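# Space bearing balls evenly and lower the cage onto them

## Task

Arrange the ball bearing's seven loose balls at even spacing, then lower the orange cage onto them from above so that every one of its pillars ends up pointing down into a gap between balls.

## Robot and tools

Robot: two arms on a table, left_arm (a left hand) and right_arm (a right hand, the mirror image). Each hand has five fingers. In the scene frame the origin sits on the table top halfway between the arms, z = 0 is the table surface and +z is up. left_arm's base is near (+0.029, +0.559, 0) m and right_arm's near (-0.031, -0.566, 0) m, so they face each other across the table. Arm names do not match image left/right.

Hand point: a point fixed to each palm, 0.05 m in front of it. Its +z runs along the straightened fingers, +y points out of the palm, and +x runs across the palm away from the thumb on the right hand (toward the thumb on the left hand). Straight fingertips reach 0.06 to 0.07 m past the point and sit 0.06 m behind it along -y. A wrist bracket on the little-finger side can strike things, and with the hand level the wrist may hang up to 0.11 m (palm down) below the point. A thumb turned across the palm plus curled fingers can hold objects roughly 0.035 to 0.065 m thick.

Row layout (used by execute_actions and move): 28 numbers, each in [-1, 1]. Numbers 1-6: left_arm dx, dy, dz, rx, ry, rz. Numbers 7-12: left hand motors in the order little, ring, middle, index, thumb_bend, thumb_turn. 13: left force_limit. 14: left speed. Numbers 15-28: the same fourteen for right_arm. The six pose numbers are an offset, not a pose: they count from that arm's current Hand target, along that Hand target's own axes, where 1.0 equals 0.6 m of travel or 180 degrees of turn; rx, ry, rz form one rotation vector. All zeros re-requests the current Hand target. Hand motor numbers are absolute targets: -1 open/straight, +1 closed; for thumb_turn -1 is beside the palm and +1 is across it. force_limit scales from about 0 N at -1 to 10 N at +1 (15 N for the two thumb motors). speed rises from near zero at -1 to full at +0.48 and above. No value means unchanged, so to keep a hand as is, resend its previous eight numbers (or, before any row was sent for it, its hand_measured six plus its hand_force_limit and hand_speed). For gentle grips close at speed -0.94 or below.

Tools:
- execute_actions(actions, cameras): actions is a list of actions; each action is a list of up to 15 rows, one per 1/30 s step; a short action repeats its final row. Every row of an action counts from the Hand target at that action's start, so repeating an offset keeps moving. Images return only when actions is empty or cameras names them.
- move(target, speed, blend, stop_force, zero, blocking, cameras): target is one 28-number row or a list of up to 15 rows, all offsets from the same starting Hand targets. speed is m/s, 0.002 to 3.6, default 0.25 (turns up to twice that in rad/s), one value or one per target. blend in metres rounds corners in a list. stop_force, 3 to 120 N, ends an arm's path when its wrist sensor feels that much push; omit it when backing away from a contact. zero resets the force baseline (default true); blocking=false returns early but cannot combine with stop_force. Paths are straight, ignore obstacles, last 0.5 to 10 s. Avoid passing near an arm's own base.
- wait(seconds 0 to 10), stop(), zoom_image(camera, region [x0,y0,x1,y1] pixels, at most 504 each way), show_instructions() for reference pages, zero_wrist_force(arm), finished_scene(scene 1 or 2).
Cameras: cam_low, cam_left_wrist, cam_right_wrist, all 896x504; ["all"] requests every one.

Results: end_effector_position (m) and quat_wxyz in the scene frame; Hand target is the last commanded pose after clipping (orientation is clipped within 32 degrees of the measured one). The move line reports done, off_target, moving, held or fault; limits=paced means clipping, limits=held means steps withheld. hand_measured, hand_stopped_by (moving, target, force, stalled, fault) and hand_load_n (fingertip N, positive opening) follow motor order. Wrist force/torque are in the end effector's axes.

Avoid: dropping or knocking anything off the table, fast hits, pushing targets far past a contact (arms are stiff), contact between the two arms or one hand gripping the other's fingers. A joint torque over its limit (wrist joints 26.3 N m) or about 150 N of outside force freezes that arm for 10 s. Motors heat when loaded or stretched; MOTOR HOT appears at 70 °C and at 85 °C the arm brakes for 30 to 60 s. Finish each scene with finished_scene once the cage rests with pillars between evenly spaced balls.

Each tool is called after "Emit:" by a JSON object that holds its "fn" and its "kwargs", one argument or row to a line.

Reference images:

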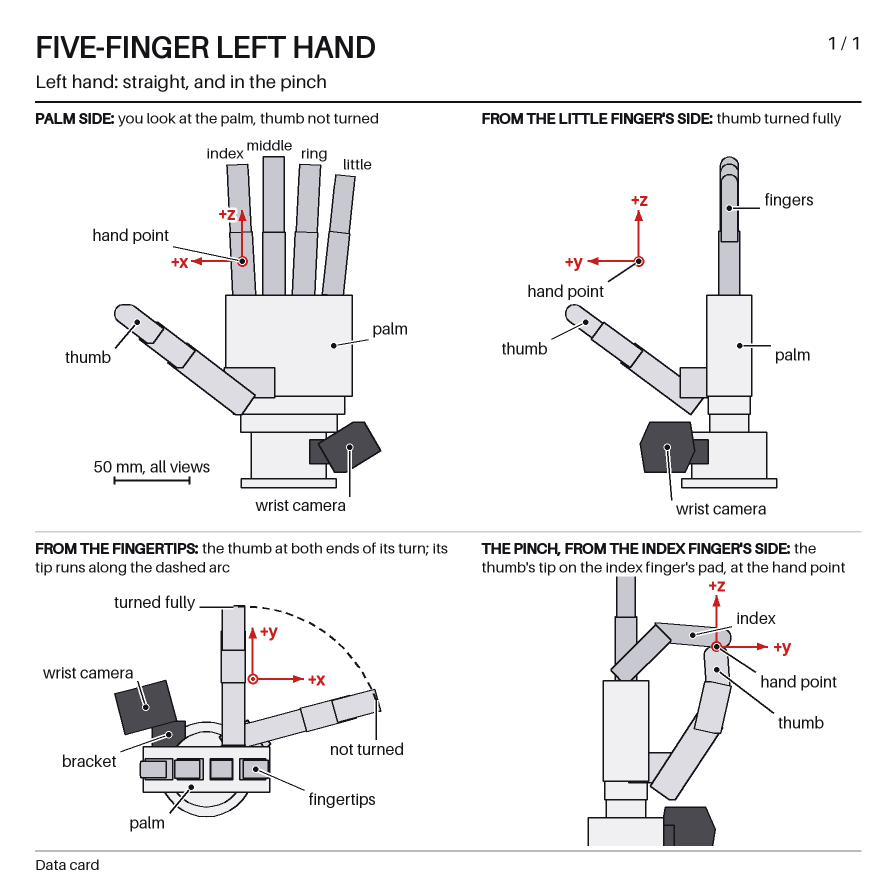

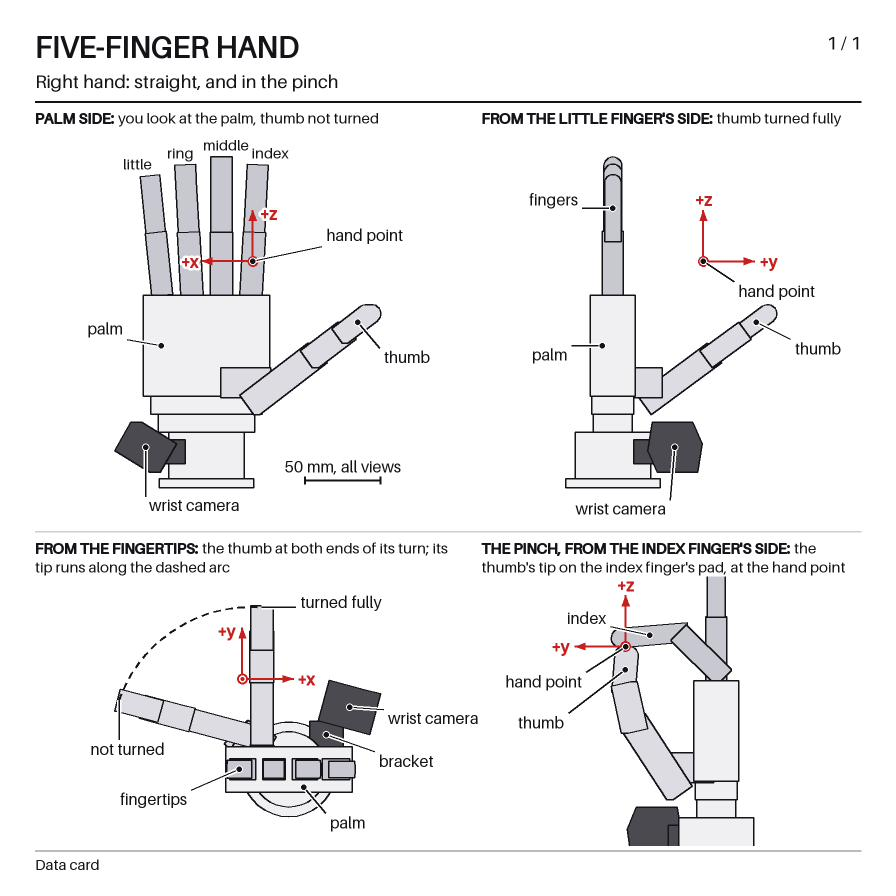

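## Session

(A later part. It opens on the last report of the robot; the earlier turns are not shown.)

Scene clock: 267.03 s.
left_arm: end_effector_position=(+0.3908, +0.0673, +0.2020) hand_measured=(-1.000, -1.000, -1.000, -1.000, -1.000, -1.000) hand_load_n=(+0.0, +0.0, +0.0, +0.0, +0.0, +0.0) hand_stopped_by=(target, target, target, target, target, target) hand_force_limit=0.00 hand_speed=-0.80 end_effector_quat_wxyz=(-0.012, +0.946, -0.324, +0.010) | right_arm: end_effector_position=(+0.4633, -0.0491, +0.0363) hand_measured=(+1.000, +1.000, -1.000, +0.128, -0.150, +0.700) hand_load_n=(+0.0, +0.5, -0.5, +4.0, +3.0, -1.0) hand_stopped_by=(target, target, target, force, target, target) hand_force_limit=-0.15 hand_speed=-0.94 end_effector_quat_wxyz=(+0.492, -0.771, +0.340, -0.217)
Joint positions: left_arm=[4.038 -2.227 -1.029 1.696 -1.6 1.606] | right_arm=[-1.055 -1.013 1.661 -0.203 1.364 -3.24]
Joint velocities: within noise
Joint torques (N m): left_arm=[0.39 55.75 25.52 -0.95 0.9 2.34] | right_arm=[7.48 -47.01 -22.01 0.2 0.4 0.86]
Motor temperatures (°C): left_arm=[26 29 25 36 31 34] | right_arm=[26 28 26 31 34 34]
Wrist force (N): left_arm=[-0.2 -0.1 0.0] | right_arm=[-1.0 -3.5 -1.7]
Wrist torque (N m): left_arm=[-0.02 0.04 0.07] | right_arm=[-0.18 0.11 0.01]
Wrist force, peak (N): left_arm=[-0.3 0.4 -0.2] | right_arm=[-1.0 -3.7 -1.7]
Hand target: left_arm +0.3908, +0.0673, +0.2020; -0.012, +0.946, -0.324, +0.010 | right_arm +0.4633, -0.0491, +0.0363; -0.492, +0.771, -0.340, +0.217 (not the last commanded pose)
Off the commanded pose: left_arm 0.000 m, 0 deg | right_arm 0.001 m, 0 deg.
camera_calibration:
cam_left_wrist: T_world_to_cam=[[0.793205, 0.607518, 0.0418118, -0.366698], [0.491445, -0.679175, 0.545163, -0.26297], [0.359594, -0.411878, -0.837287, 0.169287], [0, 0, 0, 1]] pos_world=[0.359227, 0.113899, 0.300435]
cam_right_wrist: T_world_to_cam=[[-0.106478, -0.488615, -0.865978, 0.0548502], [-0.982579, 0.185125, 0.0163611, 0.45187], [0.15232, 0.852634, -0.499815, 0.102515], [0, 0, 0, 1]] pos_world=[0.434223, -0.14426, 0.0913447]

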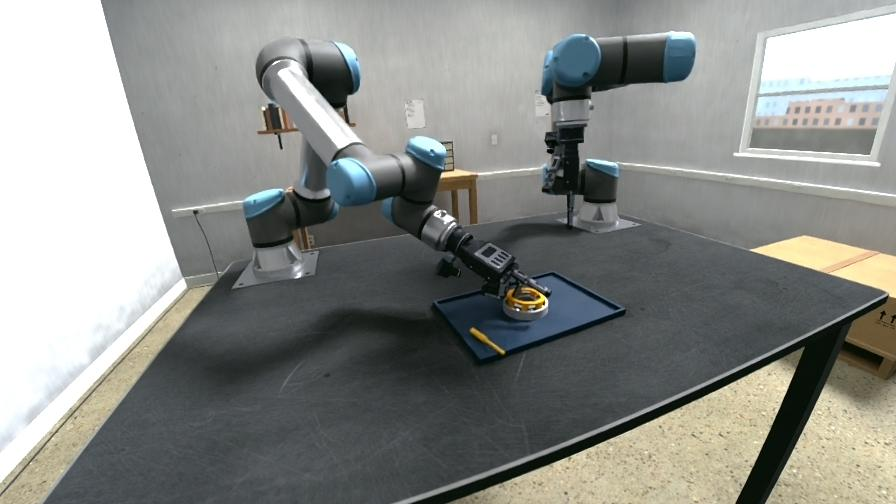

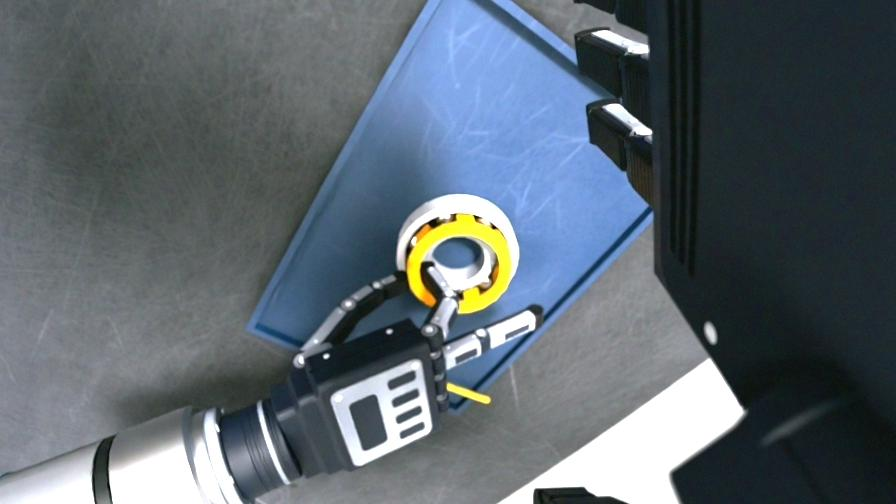

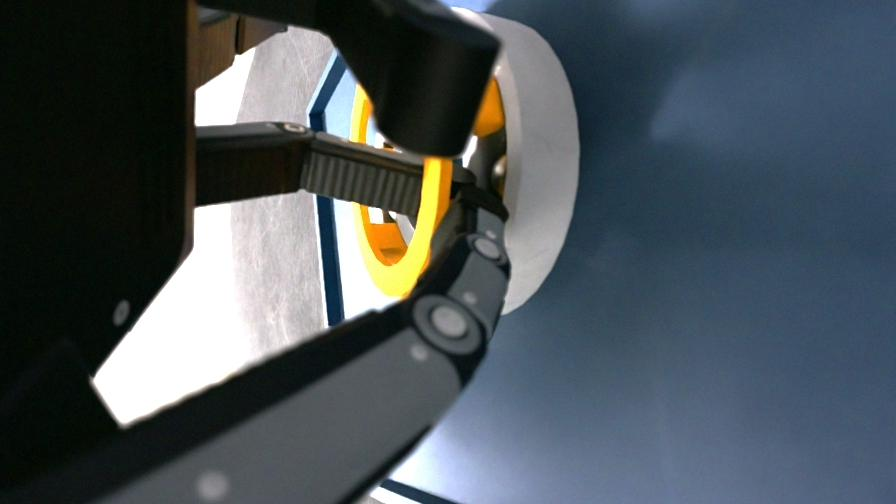

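Emit:
{"fn": "move", "kwargs": {
  "target": [0,0,0,0,0,0,-1,-1,-1,-1,-1,-1,0,-0.8,0,-0.0006,-0.00028,0,0,0,1,1,-1,0.42,-0.15,0.7,-0.15,-0.94],
  "speed": 0.01
}}

Emit:
{"fn": "execute_actions", "kwargs": {
  "actions": [
    [[0,0,0,0,0,0,-1,-1,-1,-1,-1,-1,0,-0.8,0,0,0,0,0,0,1,1,-1,0.07,-0.15,0.7,-0.15,-0.94]]
  ],
  "cameras": ["cam_left_wrist"]
}}

Emit:
{"fn": "zoom_image", "kwargs": {
  "camera": "cam_left_wrist",
  "region": [390, 190, 530, 330]
}}

Scene clock: 267.87 s.
left_arm: end_effector_position=(+0.3908, +0.0673, +0.2020) hand_measured=(-1.000, -1.000, -1.000, -1.000, -1.000, -1.000) hand_load_n=(+0.0, +0.0, +0.0, +0.0, -0.5, +0.0) hand_stopped_by=(target, target, target, target, target, target) hand_force_limit=0.00 hand_speed=-0.80 end_effector_quat_wxyz=(-0.012, +0.946, -0.324, +0.010) | right_arm: end_effector_position=(+0.4633, -0.0491, +0.0367) hand_measured=(+1.000, +1.000, -1.000, +0.128, -0.150, +0.700) hand_load_n=(+0.0, +0.0, +0.0, +4.5, +2.5, -1.0) hand_stopped_by=(target, target, target, force, target, target) hand_force_limit=-0.15 hand_speed=-0.94 end_effector_quat_wxyz=(+0.492, -0.771, +0.340, -0.217)
Joint positions: left_arm=[4.038 -2.227 -1.029 1.696 -1.6 1.606] | right_arm=[-1.055 -1.013 1.661 -0.202 1.364 -3.24]
Joint torques (N m): left_arm=[0.49 55.5 25.62 -0.94 0.93 2.43] | right_arm=[8.62 -49.15 -22.52 0.67 0.24 0.86]
Wrist force (N): left_arm=[0.1 0.2 -0.1] | right_arm=[-0.6 -0.1 0.4]
Wrist torque (N m): left_arm=[0.04 -0.01 0.07] | right_arm=[-0.16 0.09 0.04]
Wrist force, peak (N): left_arm=[-0.1 0.4 -0.1] | right_arm=[-1.0 -3.6 -1.7]
Hand target: left_arm +0.3908, +0.0673, +0.2020; -0.012, +0.946, -0.324, +0.010 | right_arm +0.4633, -0.0491, +0.0367; -0.492, +0.771, -0.340, +0.217
Off the commanded pose: left_arm 0.000 m, 0 deg | right_arm 0.000 m, 0 deg.
move: done

Scene clock: 268.57 s.
left_arm: end_effector_position=(+0.3908, +0.0673, +0.2020) hand_measured=(-1.000, -1.000, -1.000, -1.000, -1.000, -1.000) hand_load_n=(+0.0, +0.0, -0.5, +0.0, +0.0, +0.0) hand_stopped_by=(target, target, target, target, target, target) hand_force_limit=0.00 hand_speed=-0.80 end_effector_quat_wxyz=(-0.012, +0.946, -0.324, +0.010) | right_arm: end_effector_position=(+0.4633, -0.0491, +0.0367) hand_measured=(+1.000, +1.000, -1.000, +0.072, -0.150, +0.700) hand_load_n=(+0.0, +0.0, +0.0, -4.5, +0.0, +0.0) hand_stopped_by=(target, target, target, target, target, target) hand_force_limit=-0.15 hand_speed=-0.94 end_effector_quat_wxyz=(+0.492, -0.771, +0.340, -0.217)
Joint positions: left_arm=[4.038 -2.227 -1.029 1.696 -1.6 1.606] | right_arm=[-1.055 -1.013 1.661 -0.202 1.364 -3.24]
Joint torques (N m): left_arm=[0.25 55.22 25.59 -0.99 0.92 2.33] | right_arm=[8.83 -45.68 -20.59 -0.31 0.31 1.08]
Wrist force (N): left_arm=[0.1 0.0 -0.2] | right_arm=[-0.1 -4.3 -3.5]
Wrist torque (N m): left_arm=[0.01 0.00 0.08] | right_arm=[-0.23 0.11 0.01]
Wrist force, peak (N): left_arm=[0.2 0.5 -0.1] | right_arm=[0.0 -4.4 -3.9]
Hand target: left_arm +0.3908, +0.0673, +0.2020; -0.012, +0.946, -0.324, +0.010 | right_arm +0.4633, -0.0491, +0.0367; -0.492, +0.771, -0.340, +0.217
Off the commanded pose: left_arm 0.000 m, 0 deg | right_arm 0.000 m, 0 deg.
Step readings (end_effector_position of left_arm | right_arm):
0: (+0.3908, +0.0673, +0.2020) | (+0.4633, -0.0491, +0.0367)
1: (+0.3908, +0.0673, +0.2020) | (+0.4633, -0.0491, +0.0367)
2: (+0.3908, +0.0673, +0.2020) | (+0.4633, -0.0491, +0.0367)
4: (+0.3908, +0.0673, +0.2020) | (+0.4633, -0.0491, +0.0367)
8: (+0.3908, +0.0673, +0.2020) | (+0.4633, -0.0491, +0.0367)
15: (+0.3908, +0.0673, +0.2020) | (+0.4633, -0.0491, +0.0367)
camera_calibration:
cam_left_wrist: T_world_to_cam=[[0.793205, 0.607518, 0.0418118, -0.366698], [0.491445, -0.679175, 0.545163, -0.26297], [0.359594, -0.411878, -0.837287, 0.169287], [0, 0, 0, 1]] pos_world=[0.359227, 0.113899, 0.300435]
Images, in order (width x height): cam_left_wrist 896x504.

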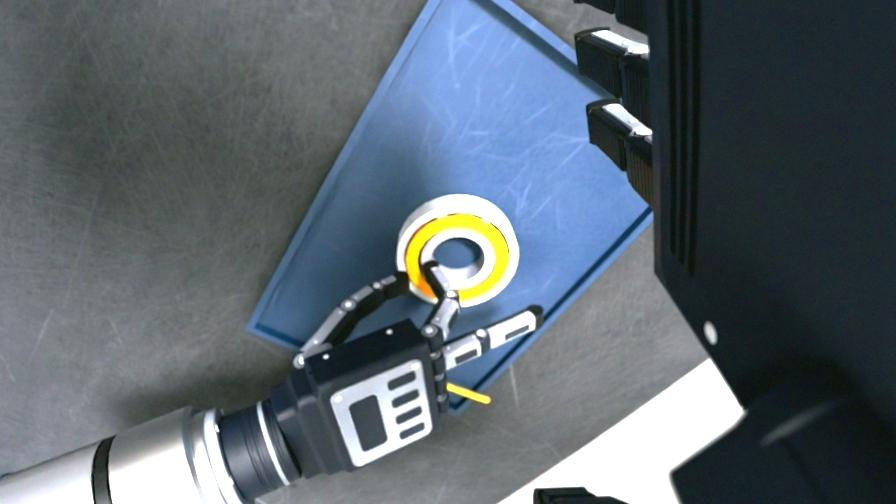

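Scaled by 3.600.

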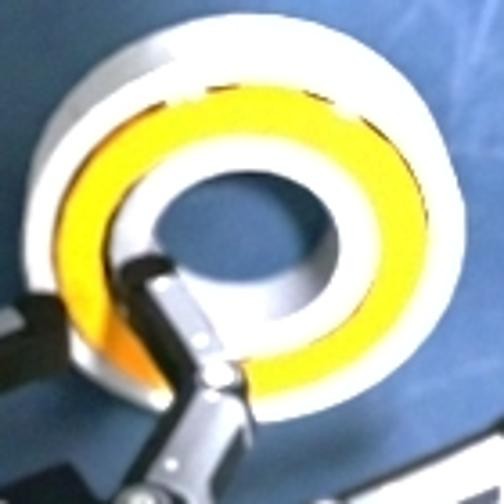

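Emit:
{"fn": "execute_actions", "kwargs": {
  "actions": [
    [[0,0,0,0,0,0,-1,-1,-1,-1,-1,-1,0,-0.8,0,-0.0015,-0.0007,0,0,0,1,1,-1,0.072,-0.15,0.7,-0.15,-0.94]]
  ],
  "cameras": []
}}

Emit:
{"fn": "zoom_image", "kwargs": {
  "camera": "cam_left_wrist",
  "region": [390, 190, 530, 330]
}}

Scene clock: 269.40 s.
left_arm: end_effector_position=(+0.3908, +0.0673, +0.2020) hand_measured=(-1.000, -1.000, -1.000, -1.000, -1.000, -1.000) hand_load_n=(+0.0, +0.0, +0.0, +0.0, +0.0, +0.0) hand_stopped_by=(target, target, target, target, target, target) hand_force_limit=0.00 hand_speed=-0.80 end_effector_quat_wxyz=(-0.012, +0.946, -0.324, +0.010) | right_arm: end_effector_position=(+0.4633, -0.0491, +0.0377) hand_measured=(+1.000, +1.000, -1.000, +0.072, -0.150, +0.700) hand_load_n=(+0.0, +0.0, +0.0, +0.0, +0.0, +0.0) hand_stopped_by=(target, target, target, target, target, target) hand_force_limit=-0.15 hand_speed=-0.94 end_effector_quat_wxyz=(+0.492, -0.771, +0.340, -0.217)
Joint positions: left_arm=[4.038 -2.227 -1.029 1.696 -1.6 1.606] | right_arm=[-1.055 -1.015 1.66 -0.2 1.364 -3.24]
Joint torques (N m): left_arm=[0.21 55.43 25.71 -1.01 0.97 2.4] | right_arm=[8.87 -28.64 -9.89 -1.13 0.31 0.82]
Wrist force (N): left_arm=[0.1 0.4 -0.3] | right_arm=[-0.3 0.2 0.5]
Wrist torque (N m): left_arm=[0.08 -0.03 0.08] | right_arm=[-0.13 0.11 0.04]
Wrist force, peak (N): left_arm=[0.1 0.4 -0.3] | right_arm=[-0.1 -4.4 -3.8]
Hand target: left_arm +0.3908, +0.0673, +0.2020; -0.012, +0.946, -0.324, +0.010 | right_arm +0.4633, -0.0491, +0.0377; -0.492, +0.771, -0.340, +0.217
Off the commanded pose: left_arm 0.000 m, 0 deg | right_arm 0.000 m, 0 deg.
Step readings (end_effector_position of left_arm | right_arm):
0: (+0.3908, +0.0673, +0.2020) | (+0.4633, -0.0491, +0.0367)
1: (+0.3908, +0.0673, +0.2020) | (+0.4633, -0.0491, +0.0367)
2: (+0.3908, +0.0673, +0.2020) | (+0.4633, -0.0491, +0.0369)
4: (+0.3908, +0.0673, +0.2020) | (+0.4633, -0.0491, +0.0376)
8: (+0.3908, +0.0673, +0.2020) | (+0.4633, -0.0491, +0.0377)
15: (+0.3908, +0.0673, +0.2020) | (+0.4633, -0.0491, +0.0378)
No camera images: "cameras" was empty.

Scaled by 3.600.
This view is cut from an older image: the scene may have changed since it was taken.

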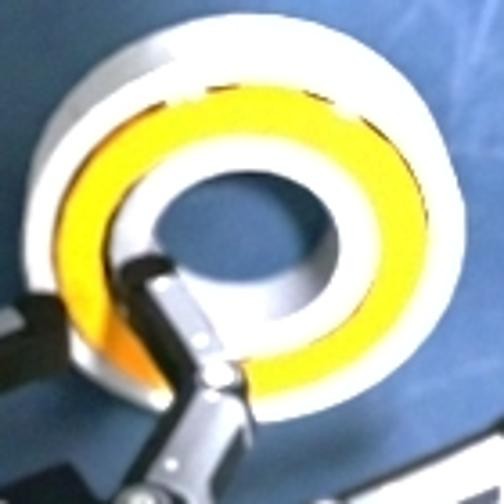

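Emit:
{"fn": "move", "kwargs": {
  "target": [
    [0,0,0,0,0,0,-1,-1,-1,-1,-1,-1,0,-0.8,0,-0.01512,-0.00705,0,0,0,1,1,-1,0.072,-0.15,0.7,-0.15,-0.94],
    [0,0,0,0,0,0,-1,-1,-1,-1,-1,-1,0,-0.8,0,-0.0378,-0.0176,0,0,0,1,1,-1,0.072,-0.15,0.7,-0.15,-0.94]
  ],
  "speed": [0.02, 0.05],
  "blend": [0.004, 0],
  "cameras": ["all"]
}}

Emit:
{"fn": "zoom_image", "kwargs": {
  "camera": "cam_left_wrist",
  "region": [390, 190, 530, 330]
}}

Emit:
{"fn": "zoom_image", "kwargs": {
  "camera": "cam_low",
  "region": [480, 260, 570, 340]
}}

Scene clock: 270.63 s.
left_arm: end_effector_position=(+0.3908, +0.0673, +0.2020) hand_measured=(-1.000, -1.000, -1.000, -1.000, -1.000, -1.000) hand_load_n=(+0.0, +0.0, -0.5, +0.0, +0.5, +0.0) hand_stopped_by=(target, target, target, target, target, target) hand_force_limit=0.00 hand_speed=-0.80 end_effector_quat_wxyz=(-0.012, +0.946, -0.324, +0.010) | right_arm: end_effector_position=(+0.4634, -0.0491, +0.0629) hand_measured=(+1.000, +1.000, -1.000, +0.072, -0.150, +0.700) hand_load_n=(+0.0, +0.0, -0.5, +0.0, +0.0, +0.0) hand_stopped_by=(target, target, target, target, target, target) hand_force_limit=-0.15 hand_speed=-0.94 end_effector_quat_wxyz=(+0.492, -0.771, +0.340, -0.217)
Joint positions: left_arm=[4.038 -2.227 -1.029 1.696 -1.6 1.606] | right_arm=[-1.055 -1.049 1.639 -0.145 1.364 -3.24]
Joint torques (N m): left_arm=[0.4 55.5 24.93 -0.94 0.92 2.41] | right_arm=[7.3 -24.98 -6.9 -1.63 -0.31 1.26]
Wrist force (N): left_arm=[-0.1 0.1 -0.1] | right_arm=[-0.3 0.2 0.6]
Wrist torque (N m): left_arm=[0.01 0.02 0.07] | right_arm=[-0.14 0.12 0.05]
Wrist force, peak (N): left_arm=[-0.1 0.4 -0.4] | right_arm=[-0.3 0.9 0.6]
Hand target: left_arm +0.3908, +0.0673, +0.2020; -0.012, +0.946, -0.324, +0.010 | right_arm +0.4633, -0.0491, +0.0627; -0.492, +0.771, -0.340, +0.217
Off the commanded pose: left_arm 0.000 m, 0 deg | right_arm 0.000 m, 0 deg.
move: done
camera_calibration:
cam_left_wrist: T_world_to_cam=[[0.793205, 0.607518, 0.0418118, -0.366698], [0.491445, -0.679175, 0.545163, -0.26297], [0.359594, -0.411878, -0.837287, 0.169287], [0, 0, 0, 1]] pos_world=[0.359227, 0.113899, 0.300435]
cam_right_wrist: T_world_to_cam=[[-0.106187, -0.488454, -0.866104, 0.0777964], [-0.982579, 0.185151, 0.0160487, 0.451475], [0.152521, 0.85272, -0.499606, 0.115711], [0, 0, 0, 1]] pos_world=[0.434222, -0.14426, 0.117944]

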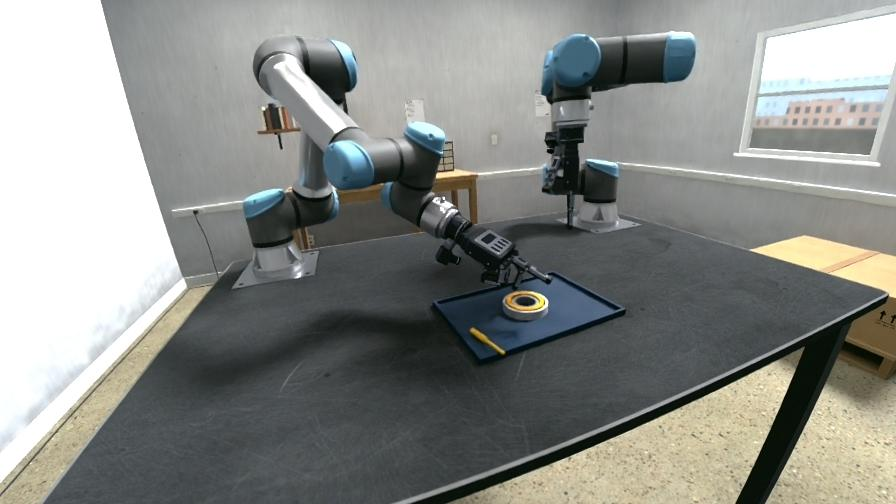

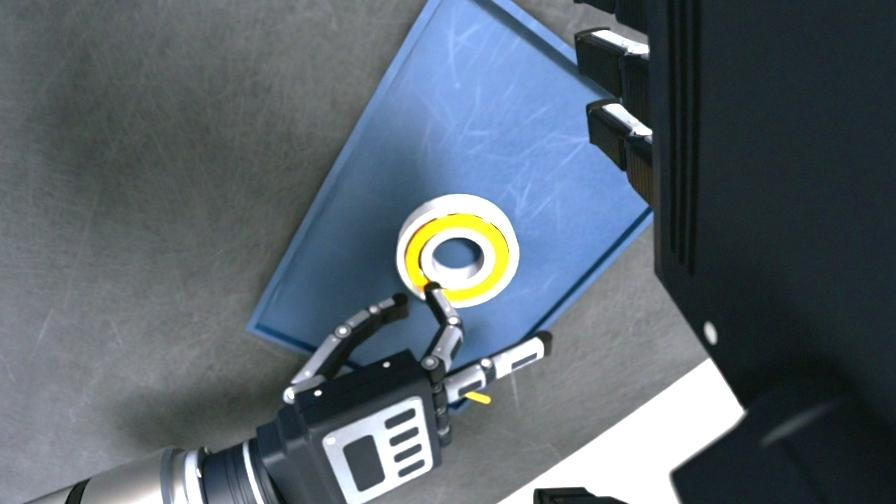

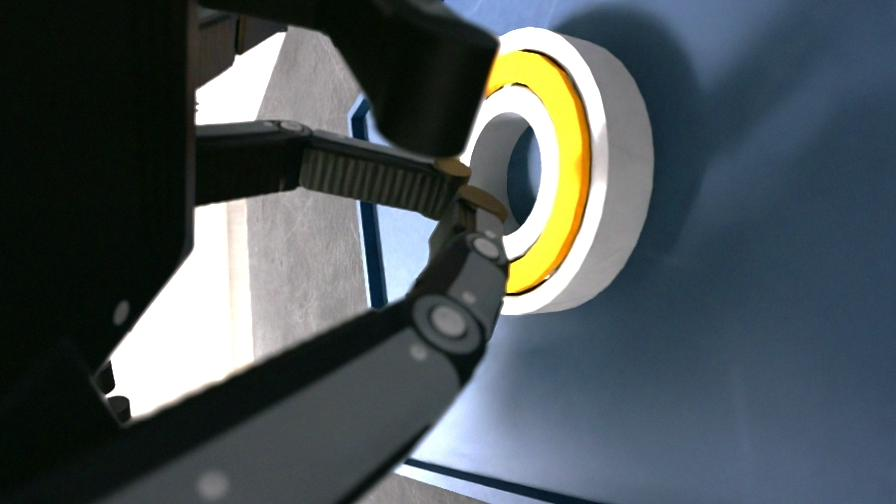

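Scaled by 3.600.

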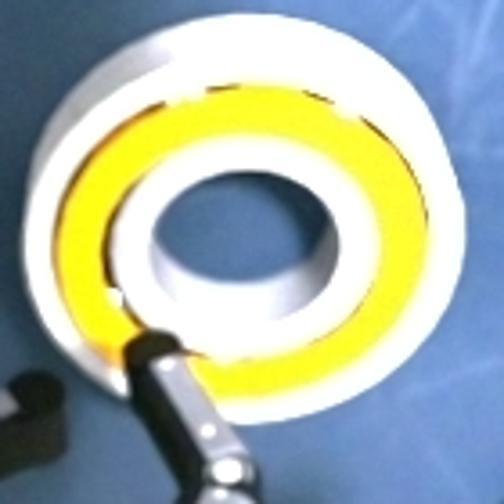

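Scaled by 5.600.

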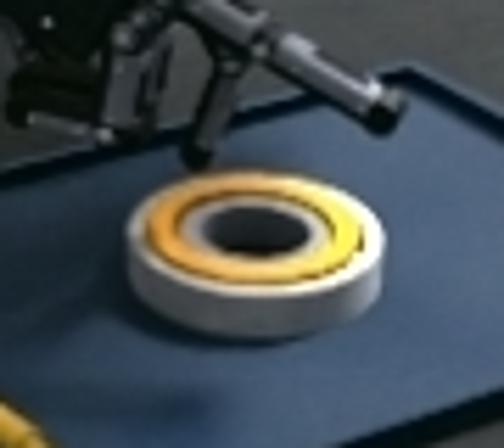

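Emit:
{"fn": "zoom_image", "kwargs": {
  "camera": "cam_right_wrist",
  "region": [440, 0, 680, 340]
}}

Emit:
{"fn": "move", "kwargs": {
  "target": [0,0,0,0,0,0,-1,-1,-1,-1,-1,-1,0,-0.8,0,-0.02,-0.12,0,0,0,1,1,-1,0.072,-0.15,0.7,-0.15,-0.94],
  "speed": 0.15,
  "cameras": ["all"]
}}

Emit:
{"fn": "zoom_image", "kwargs": {
  "camera": "cam_left_wrist",
  "region": [390, 185, 530, 315]
}}

Emit:
{"fn": "zoom_image", "kwargs": {
  "camera": "cam_low",
  "region": [490, 275, 560, 335]
}}

Scaled by 1.482.

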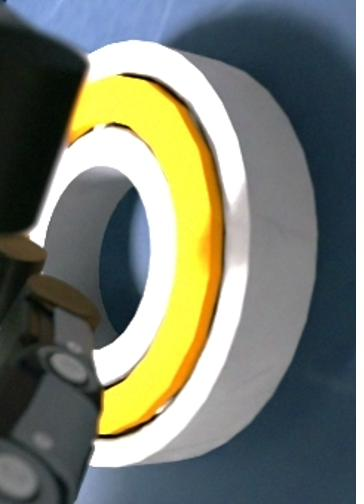

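Scene clock: 271.73 s.
left_arm: end_effector_position=(+0.3908, +0.0673, +0.2020) hand_measured=(-1.000, -1.000, -1.000, -1.000, -1.000, -1.000) hand_load_n=(+0.0, -0.5, +0.0, +0.0, +0.0, +0.0) hand_stopped_by=(target, target, target, target, target, target) hand_force_limit=0.00 hand_speed=-0.80 end_effector_quat_wxyz=(-0.012, +0.946, -0.324, +0.010) | right_arm: end_effector_position=(+0.4190, -0.0898, +0.1039) hand_measured=(+1.000, +1.000, -1.000, +0.072, -0.150, +0.700) hand_load_n=(+0.0, +0.0, +0.0, +0.0, +0.0, +0.0) hand_stopped_by=(target, target, target, target, target, target) hand_force_limit=-0.15 hand_speed=-0.94 end_effector_quat_wxyz=(+0.492, -0.771, +0.340, -0.217)
Joint positions: left_arm=[4.038 -2.227 -1.029 1.696 -1.6 1.606] | right_arm=[-1.086 -1.227 1.788 -0.113 1.335 -3.254]
Joint torques (N m): left_arm=[0.45 55.5 25.71 -0.95 1.01 2.39] | right_arm=[9.64 -36.98 -11.99 -1.15 1.38 1.85]
Wrist force (N): left_arm=[-0.1 0.0 -0.3] | right_arm=[-0.3 0.4 0.6]
Wrist torque (N m): left_arm=[0.02 0.01 0.07] | right_arm=[-0.10 0.12 0.10]
Wrist force, peak (N): left_arm=[0.2 0.3 -0.3] | right_arm=[-0.2 0.6 1.9]
Hand target: left_arm +0.3908, +0.0673, +0.2020; -0.012, +0.946, -0.324, +0.010 | right_arm +0.4188, -0.0898, +0.1039; -0.492, +0.771, -0.340, +0.217
Off the commanded pose: left_arm 0.000 m, 0 deg | right_arm 0.000 m, 0 deg.
move: done
camera_calibration:
cam_left_wrist: T_world_to_cam=[[0.793205, 0.607518, 0.0418118, -0.366698], [0.491445, -0.679175, 0.545163, -0.26297], [0.359594, -0.411878, -0.837287, 0.169287], [0, 0, 0, 1]] pos_world=[0.359227, 0.113899, 0.300435]
cam_right_wrist: T_world_to_cam=[[-0.106532, -0.488638, -0.865958, 0.0887898], [-0.982556, 0.185248, 0.0163457, 0.414688], [0.15243, 0.852594, -0.499849, 0.177723], [0, 0, 0, 1]] pos_world=[0.389823, -0.18496, 0.158945]

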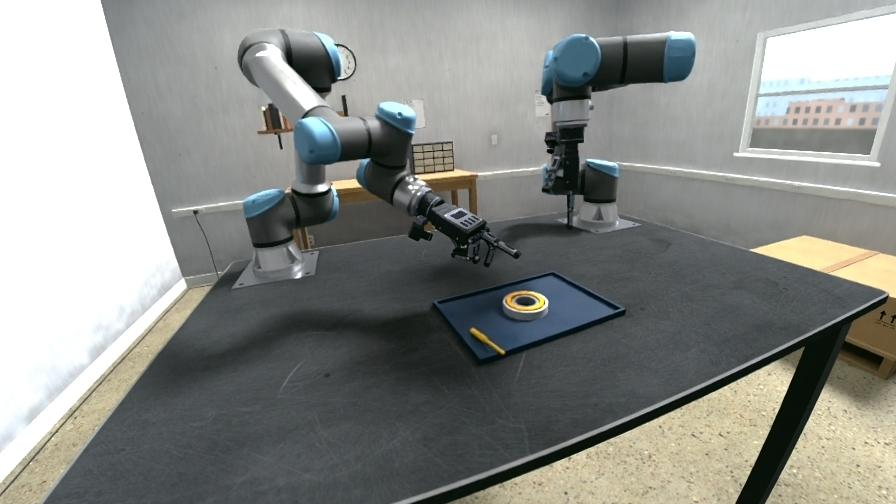

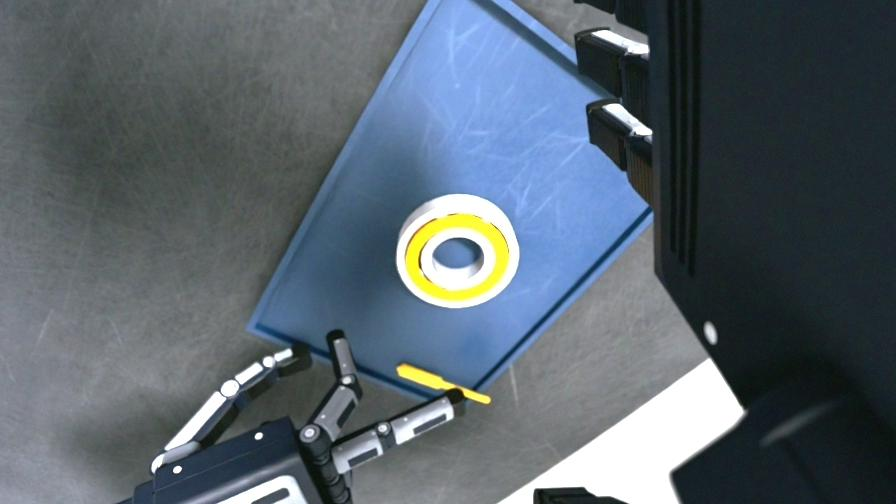

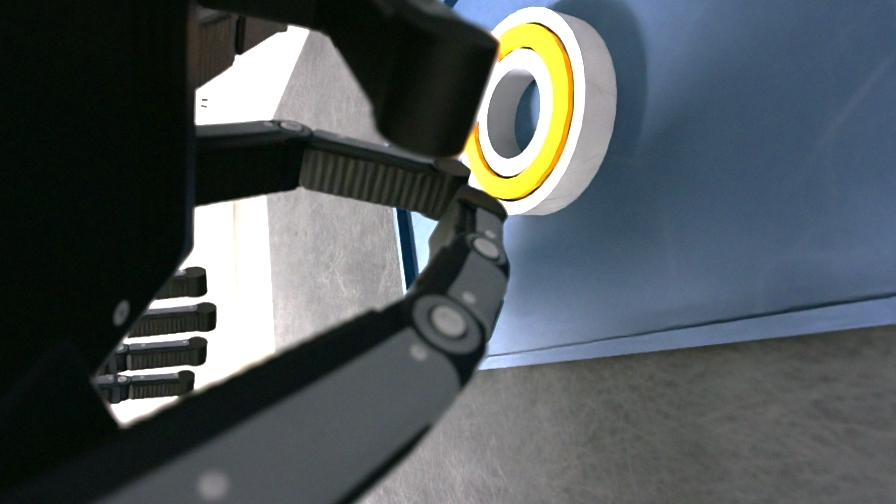

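Scaled by 3.600.

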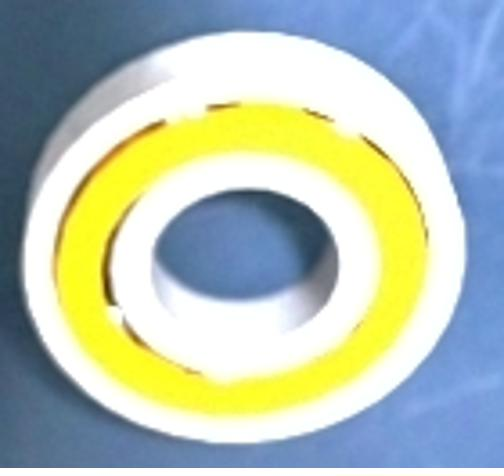

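Scaled by 7.200.

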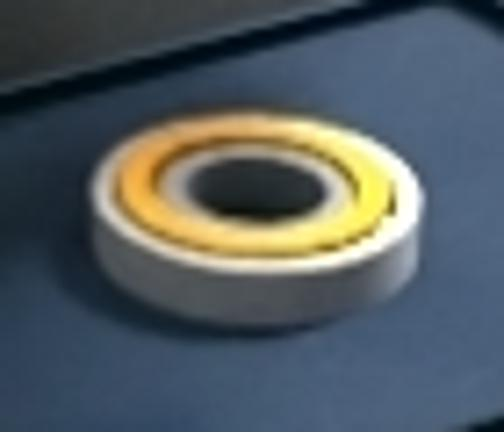

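Emit:
{"fn": "finished_scene", "kwargs": {
  "scene": 2
}}

The scene is finished: the task was done.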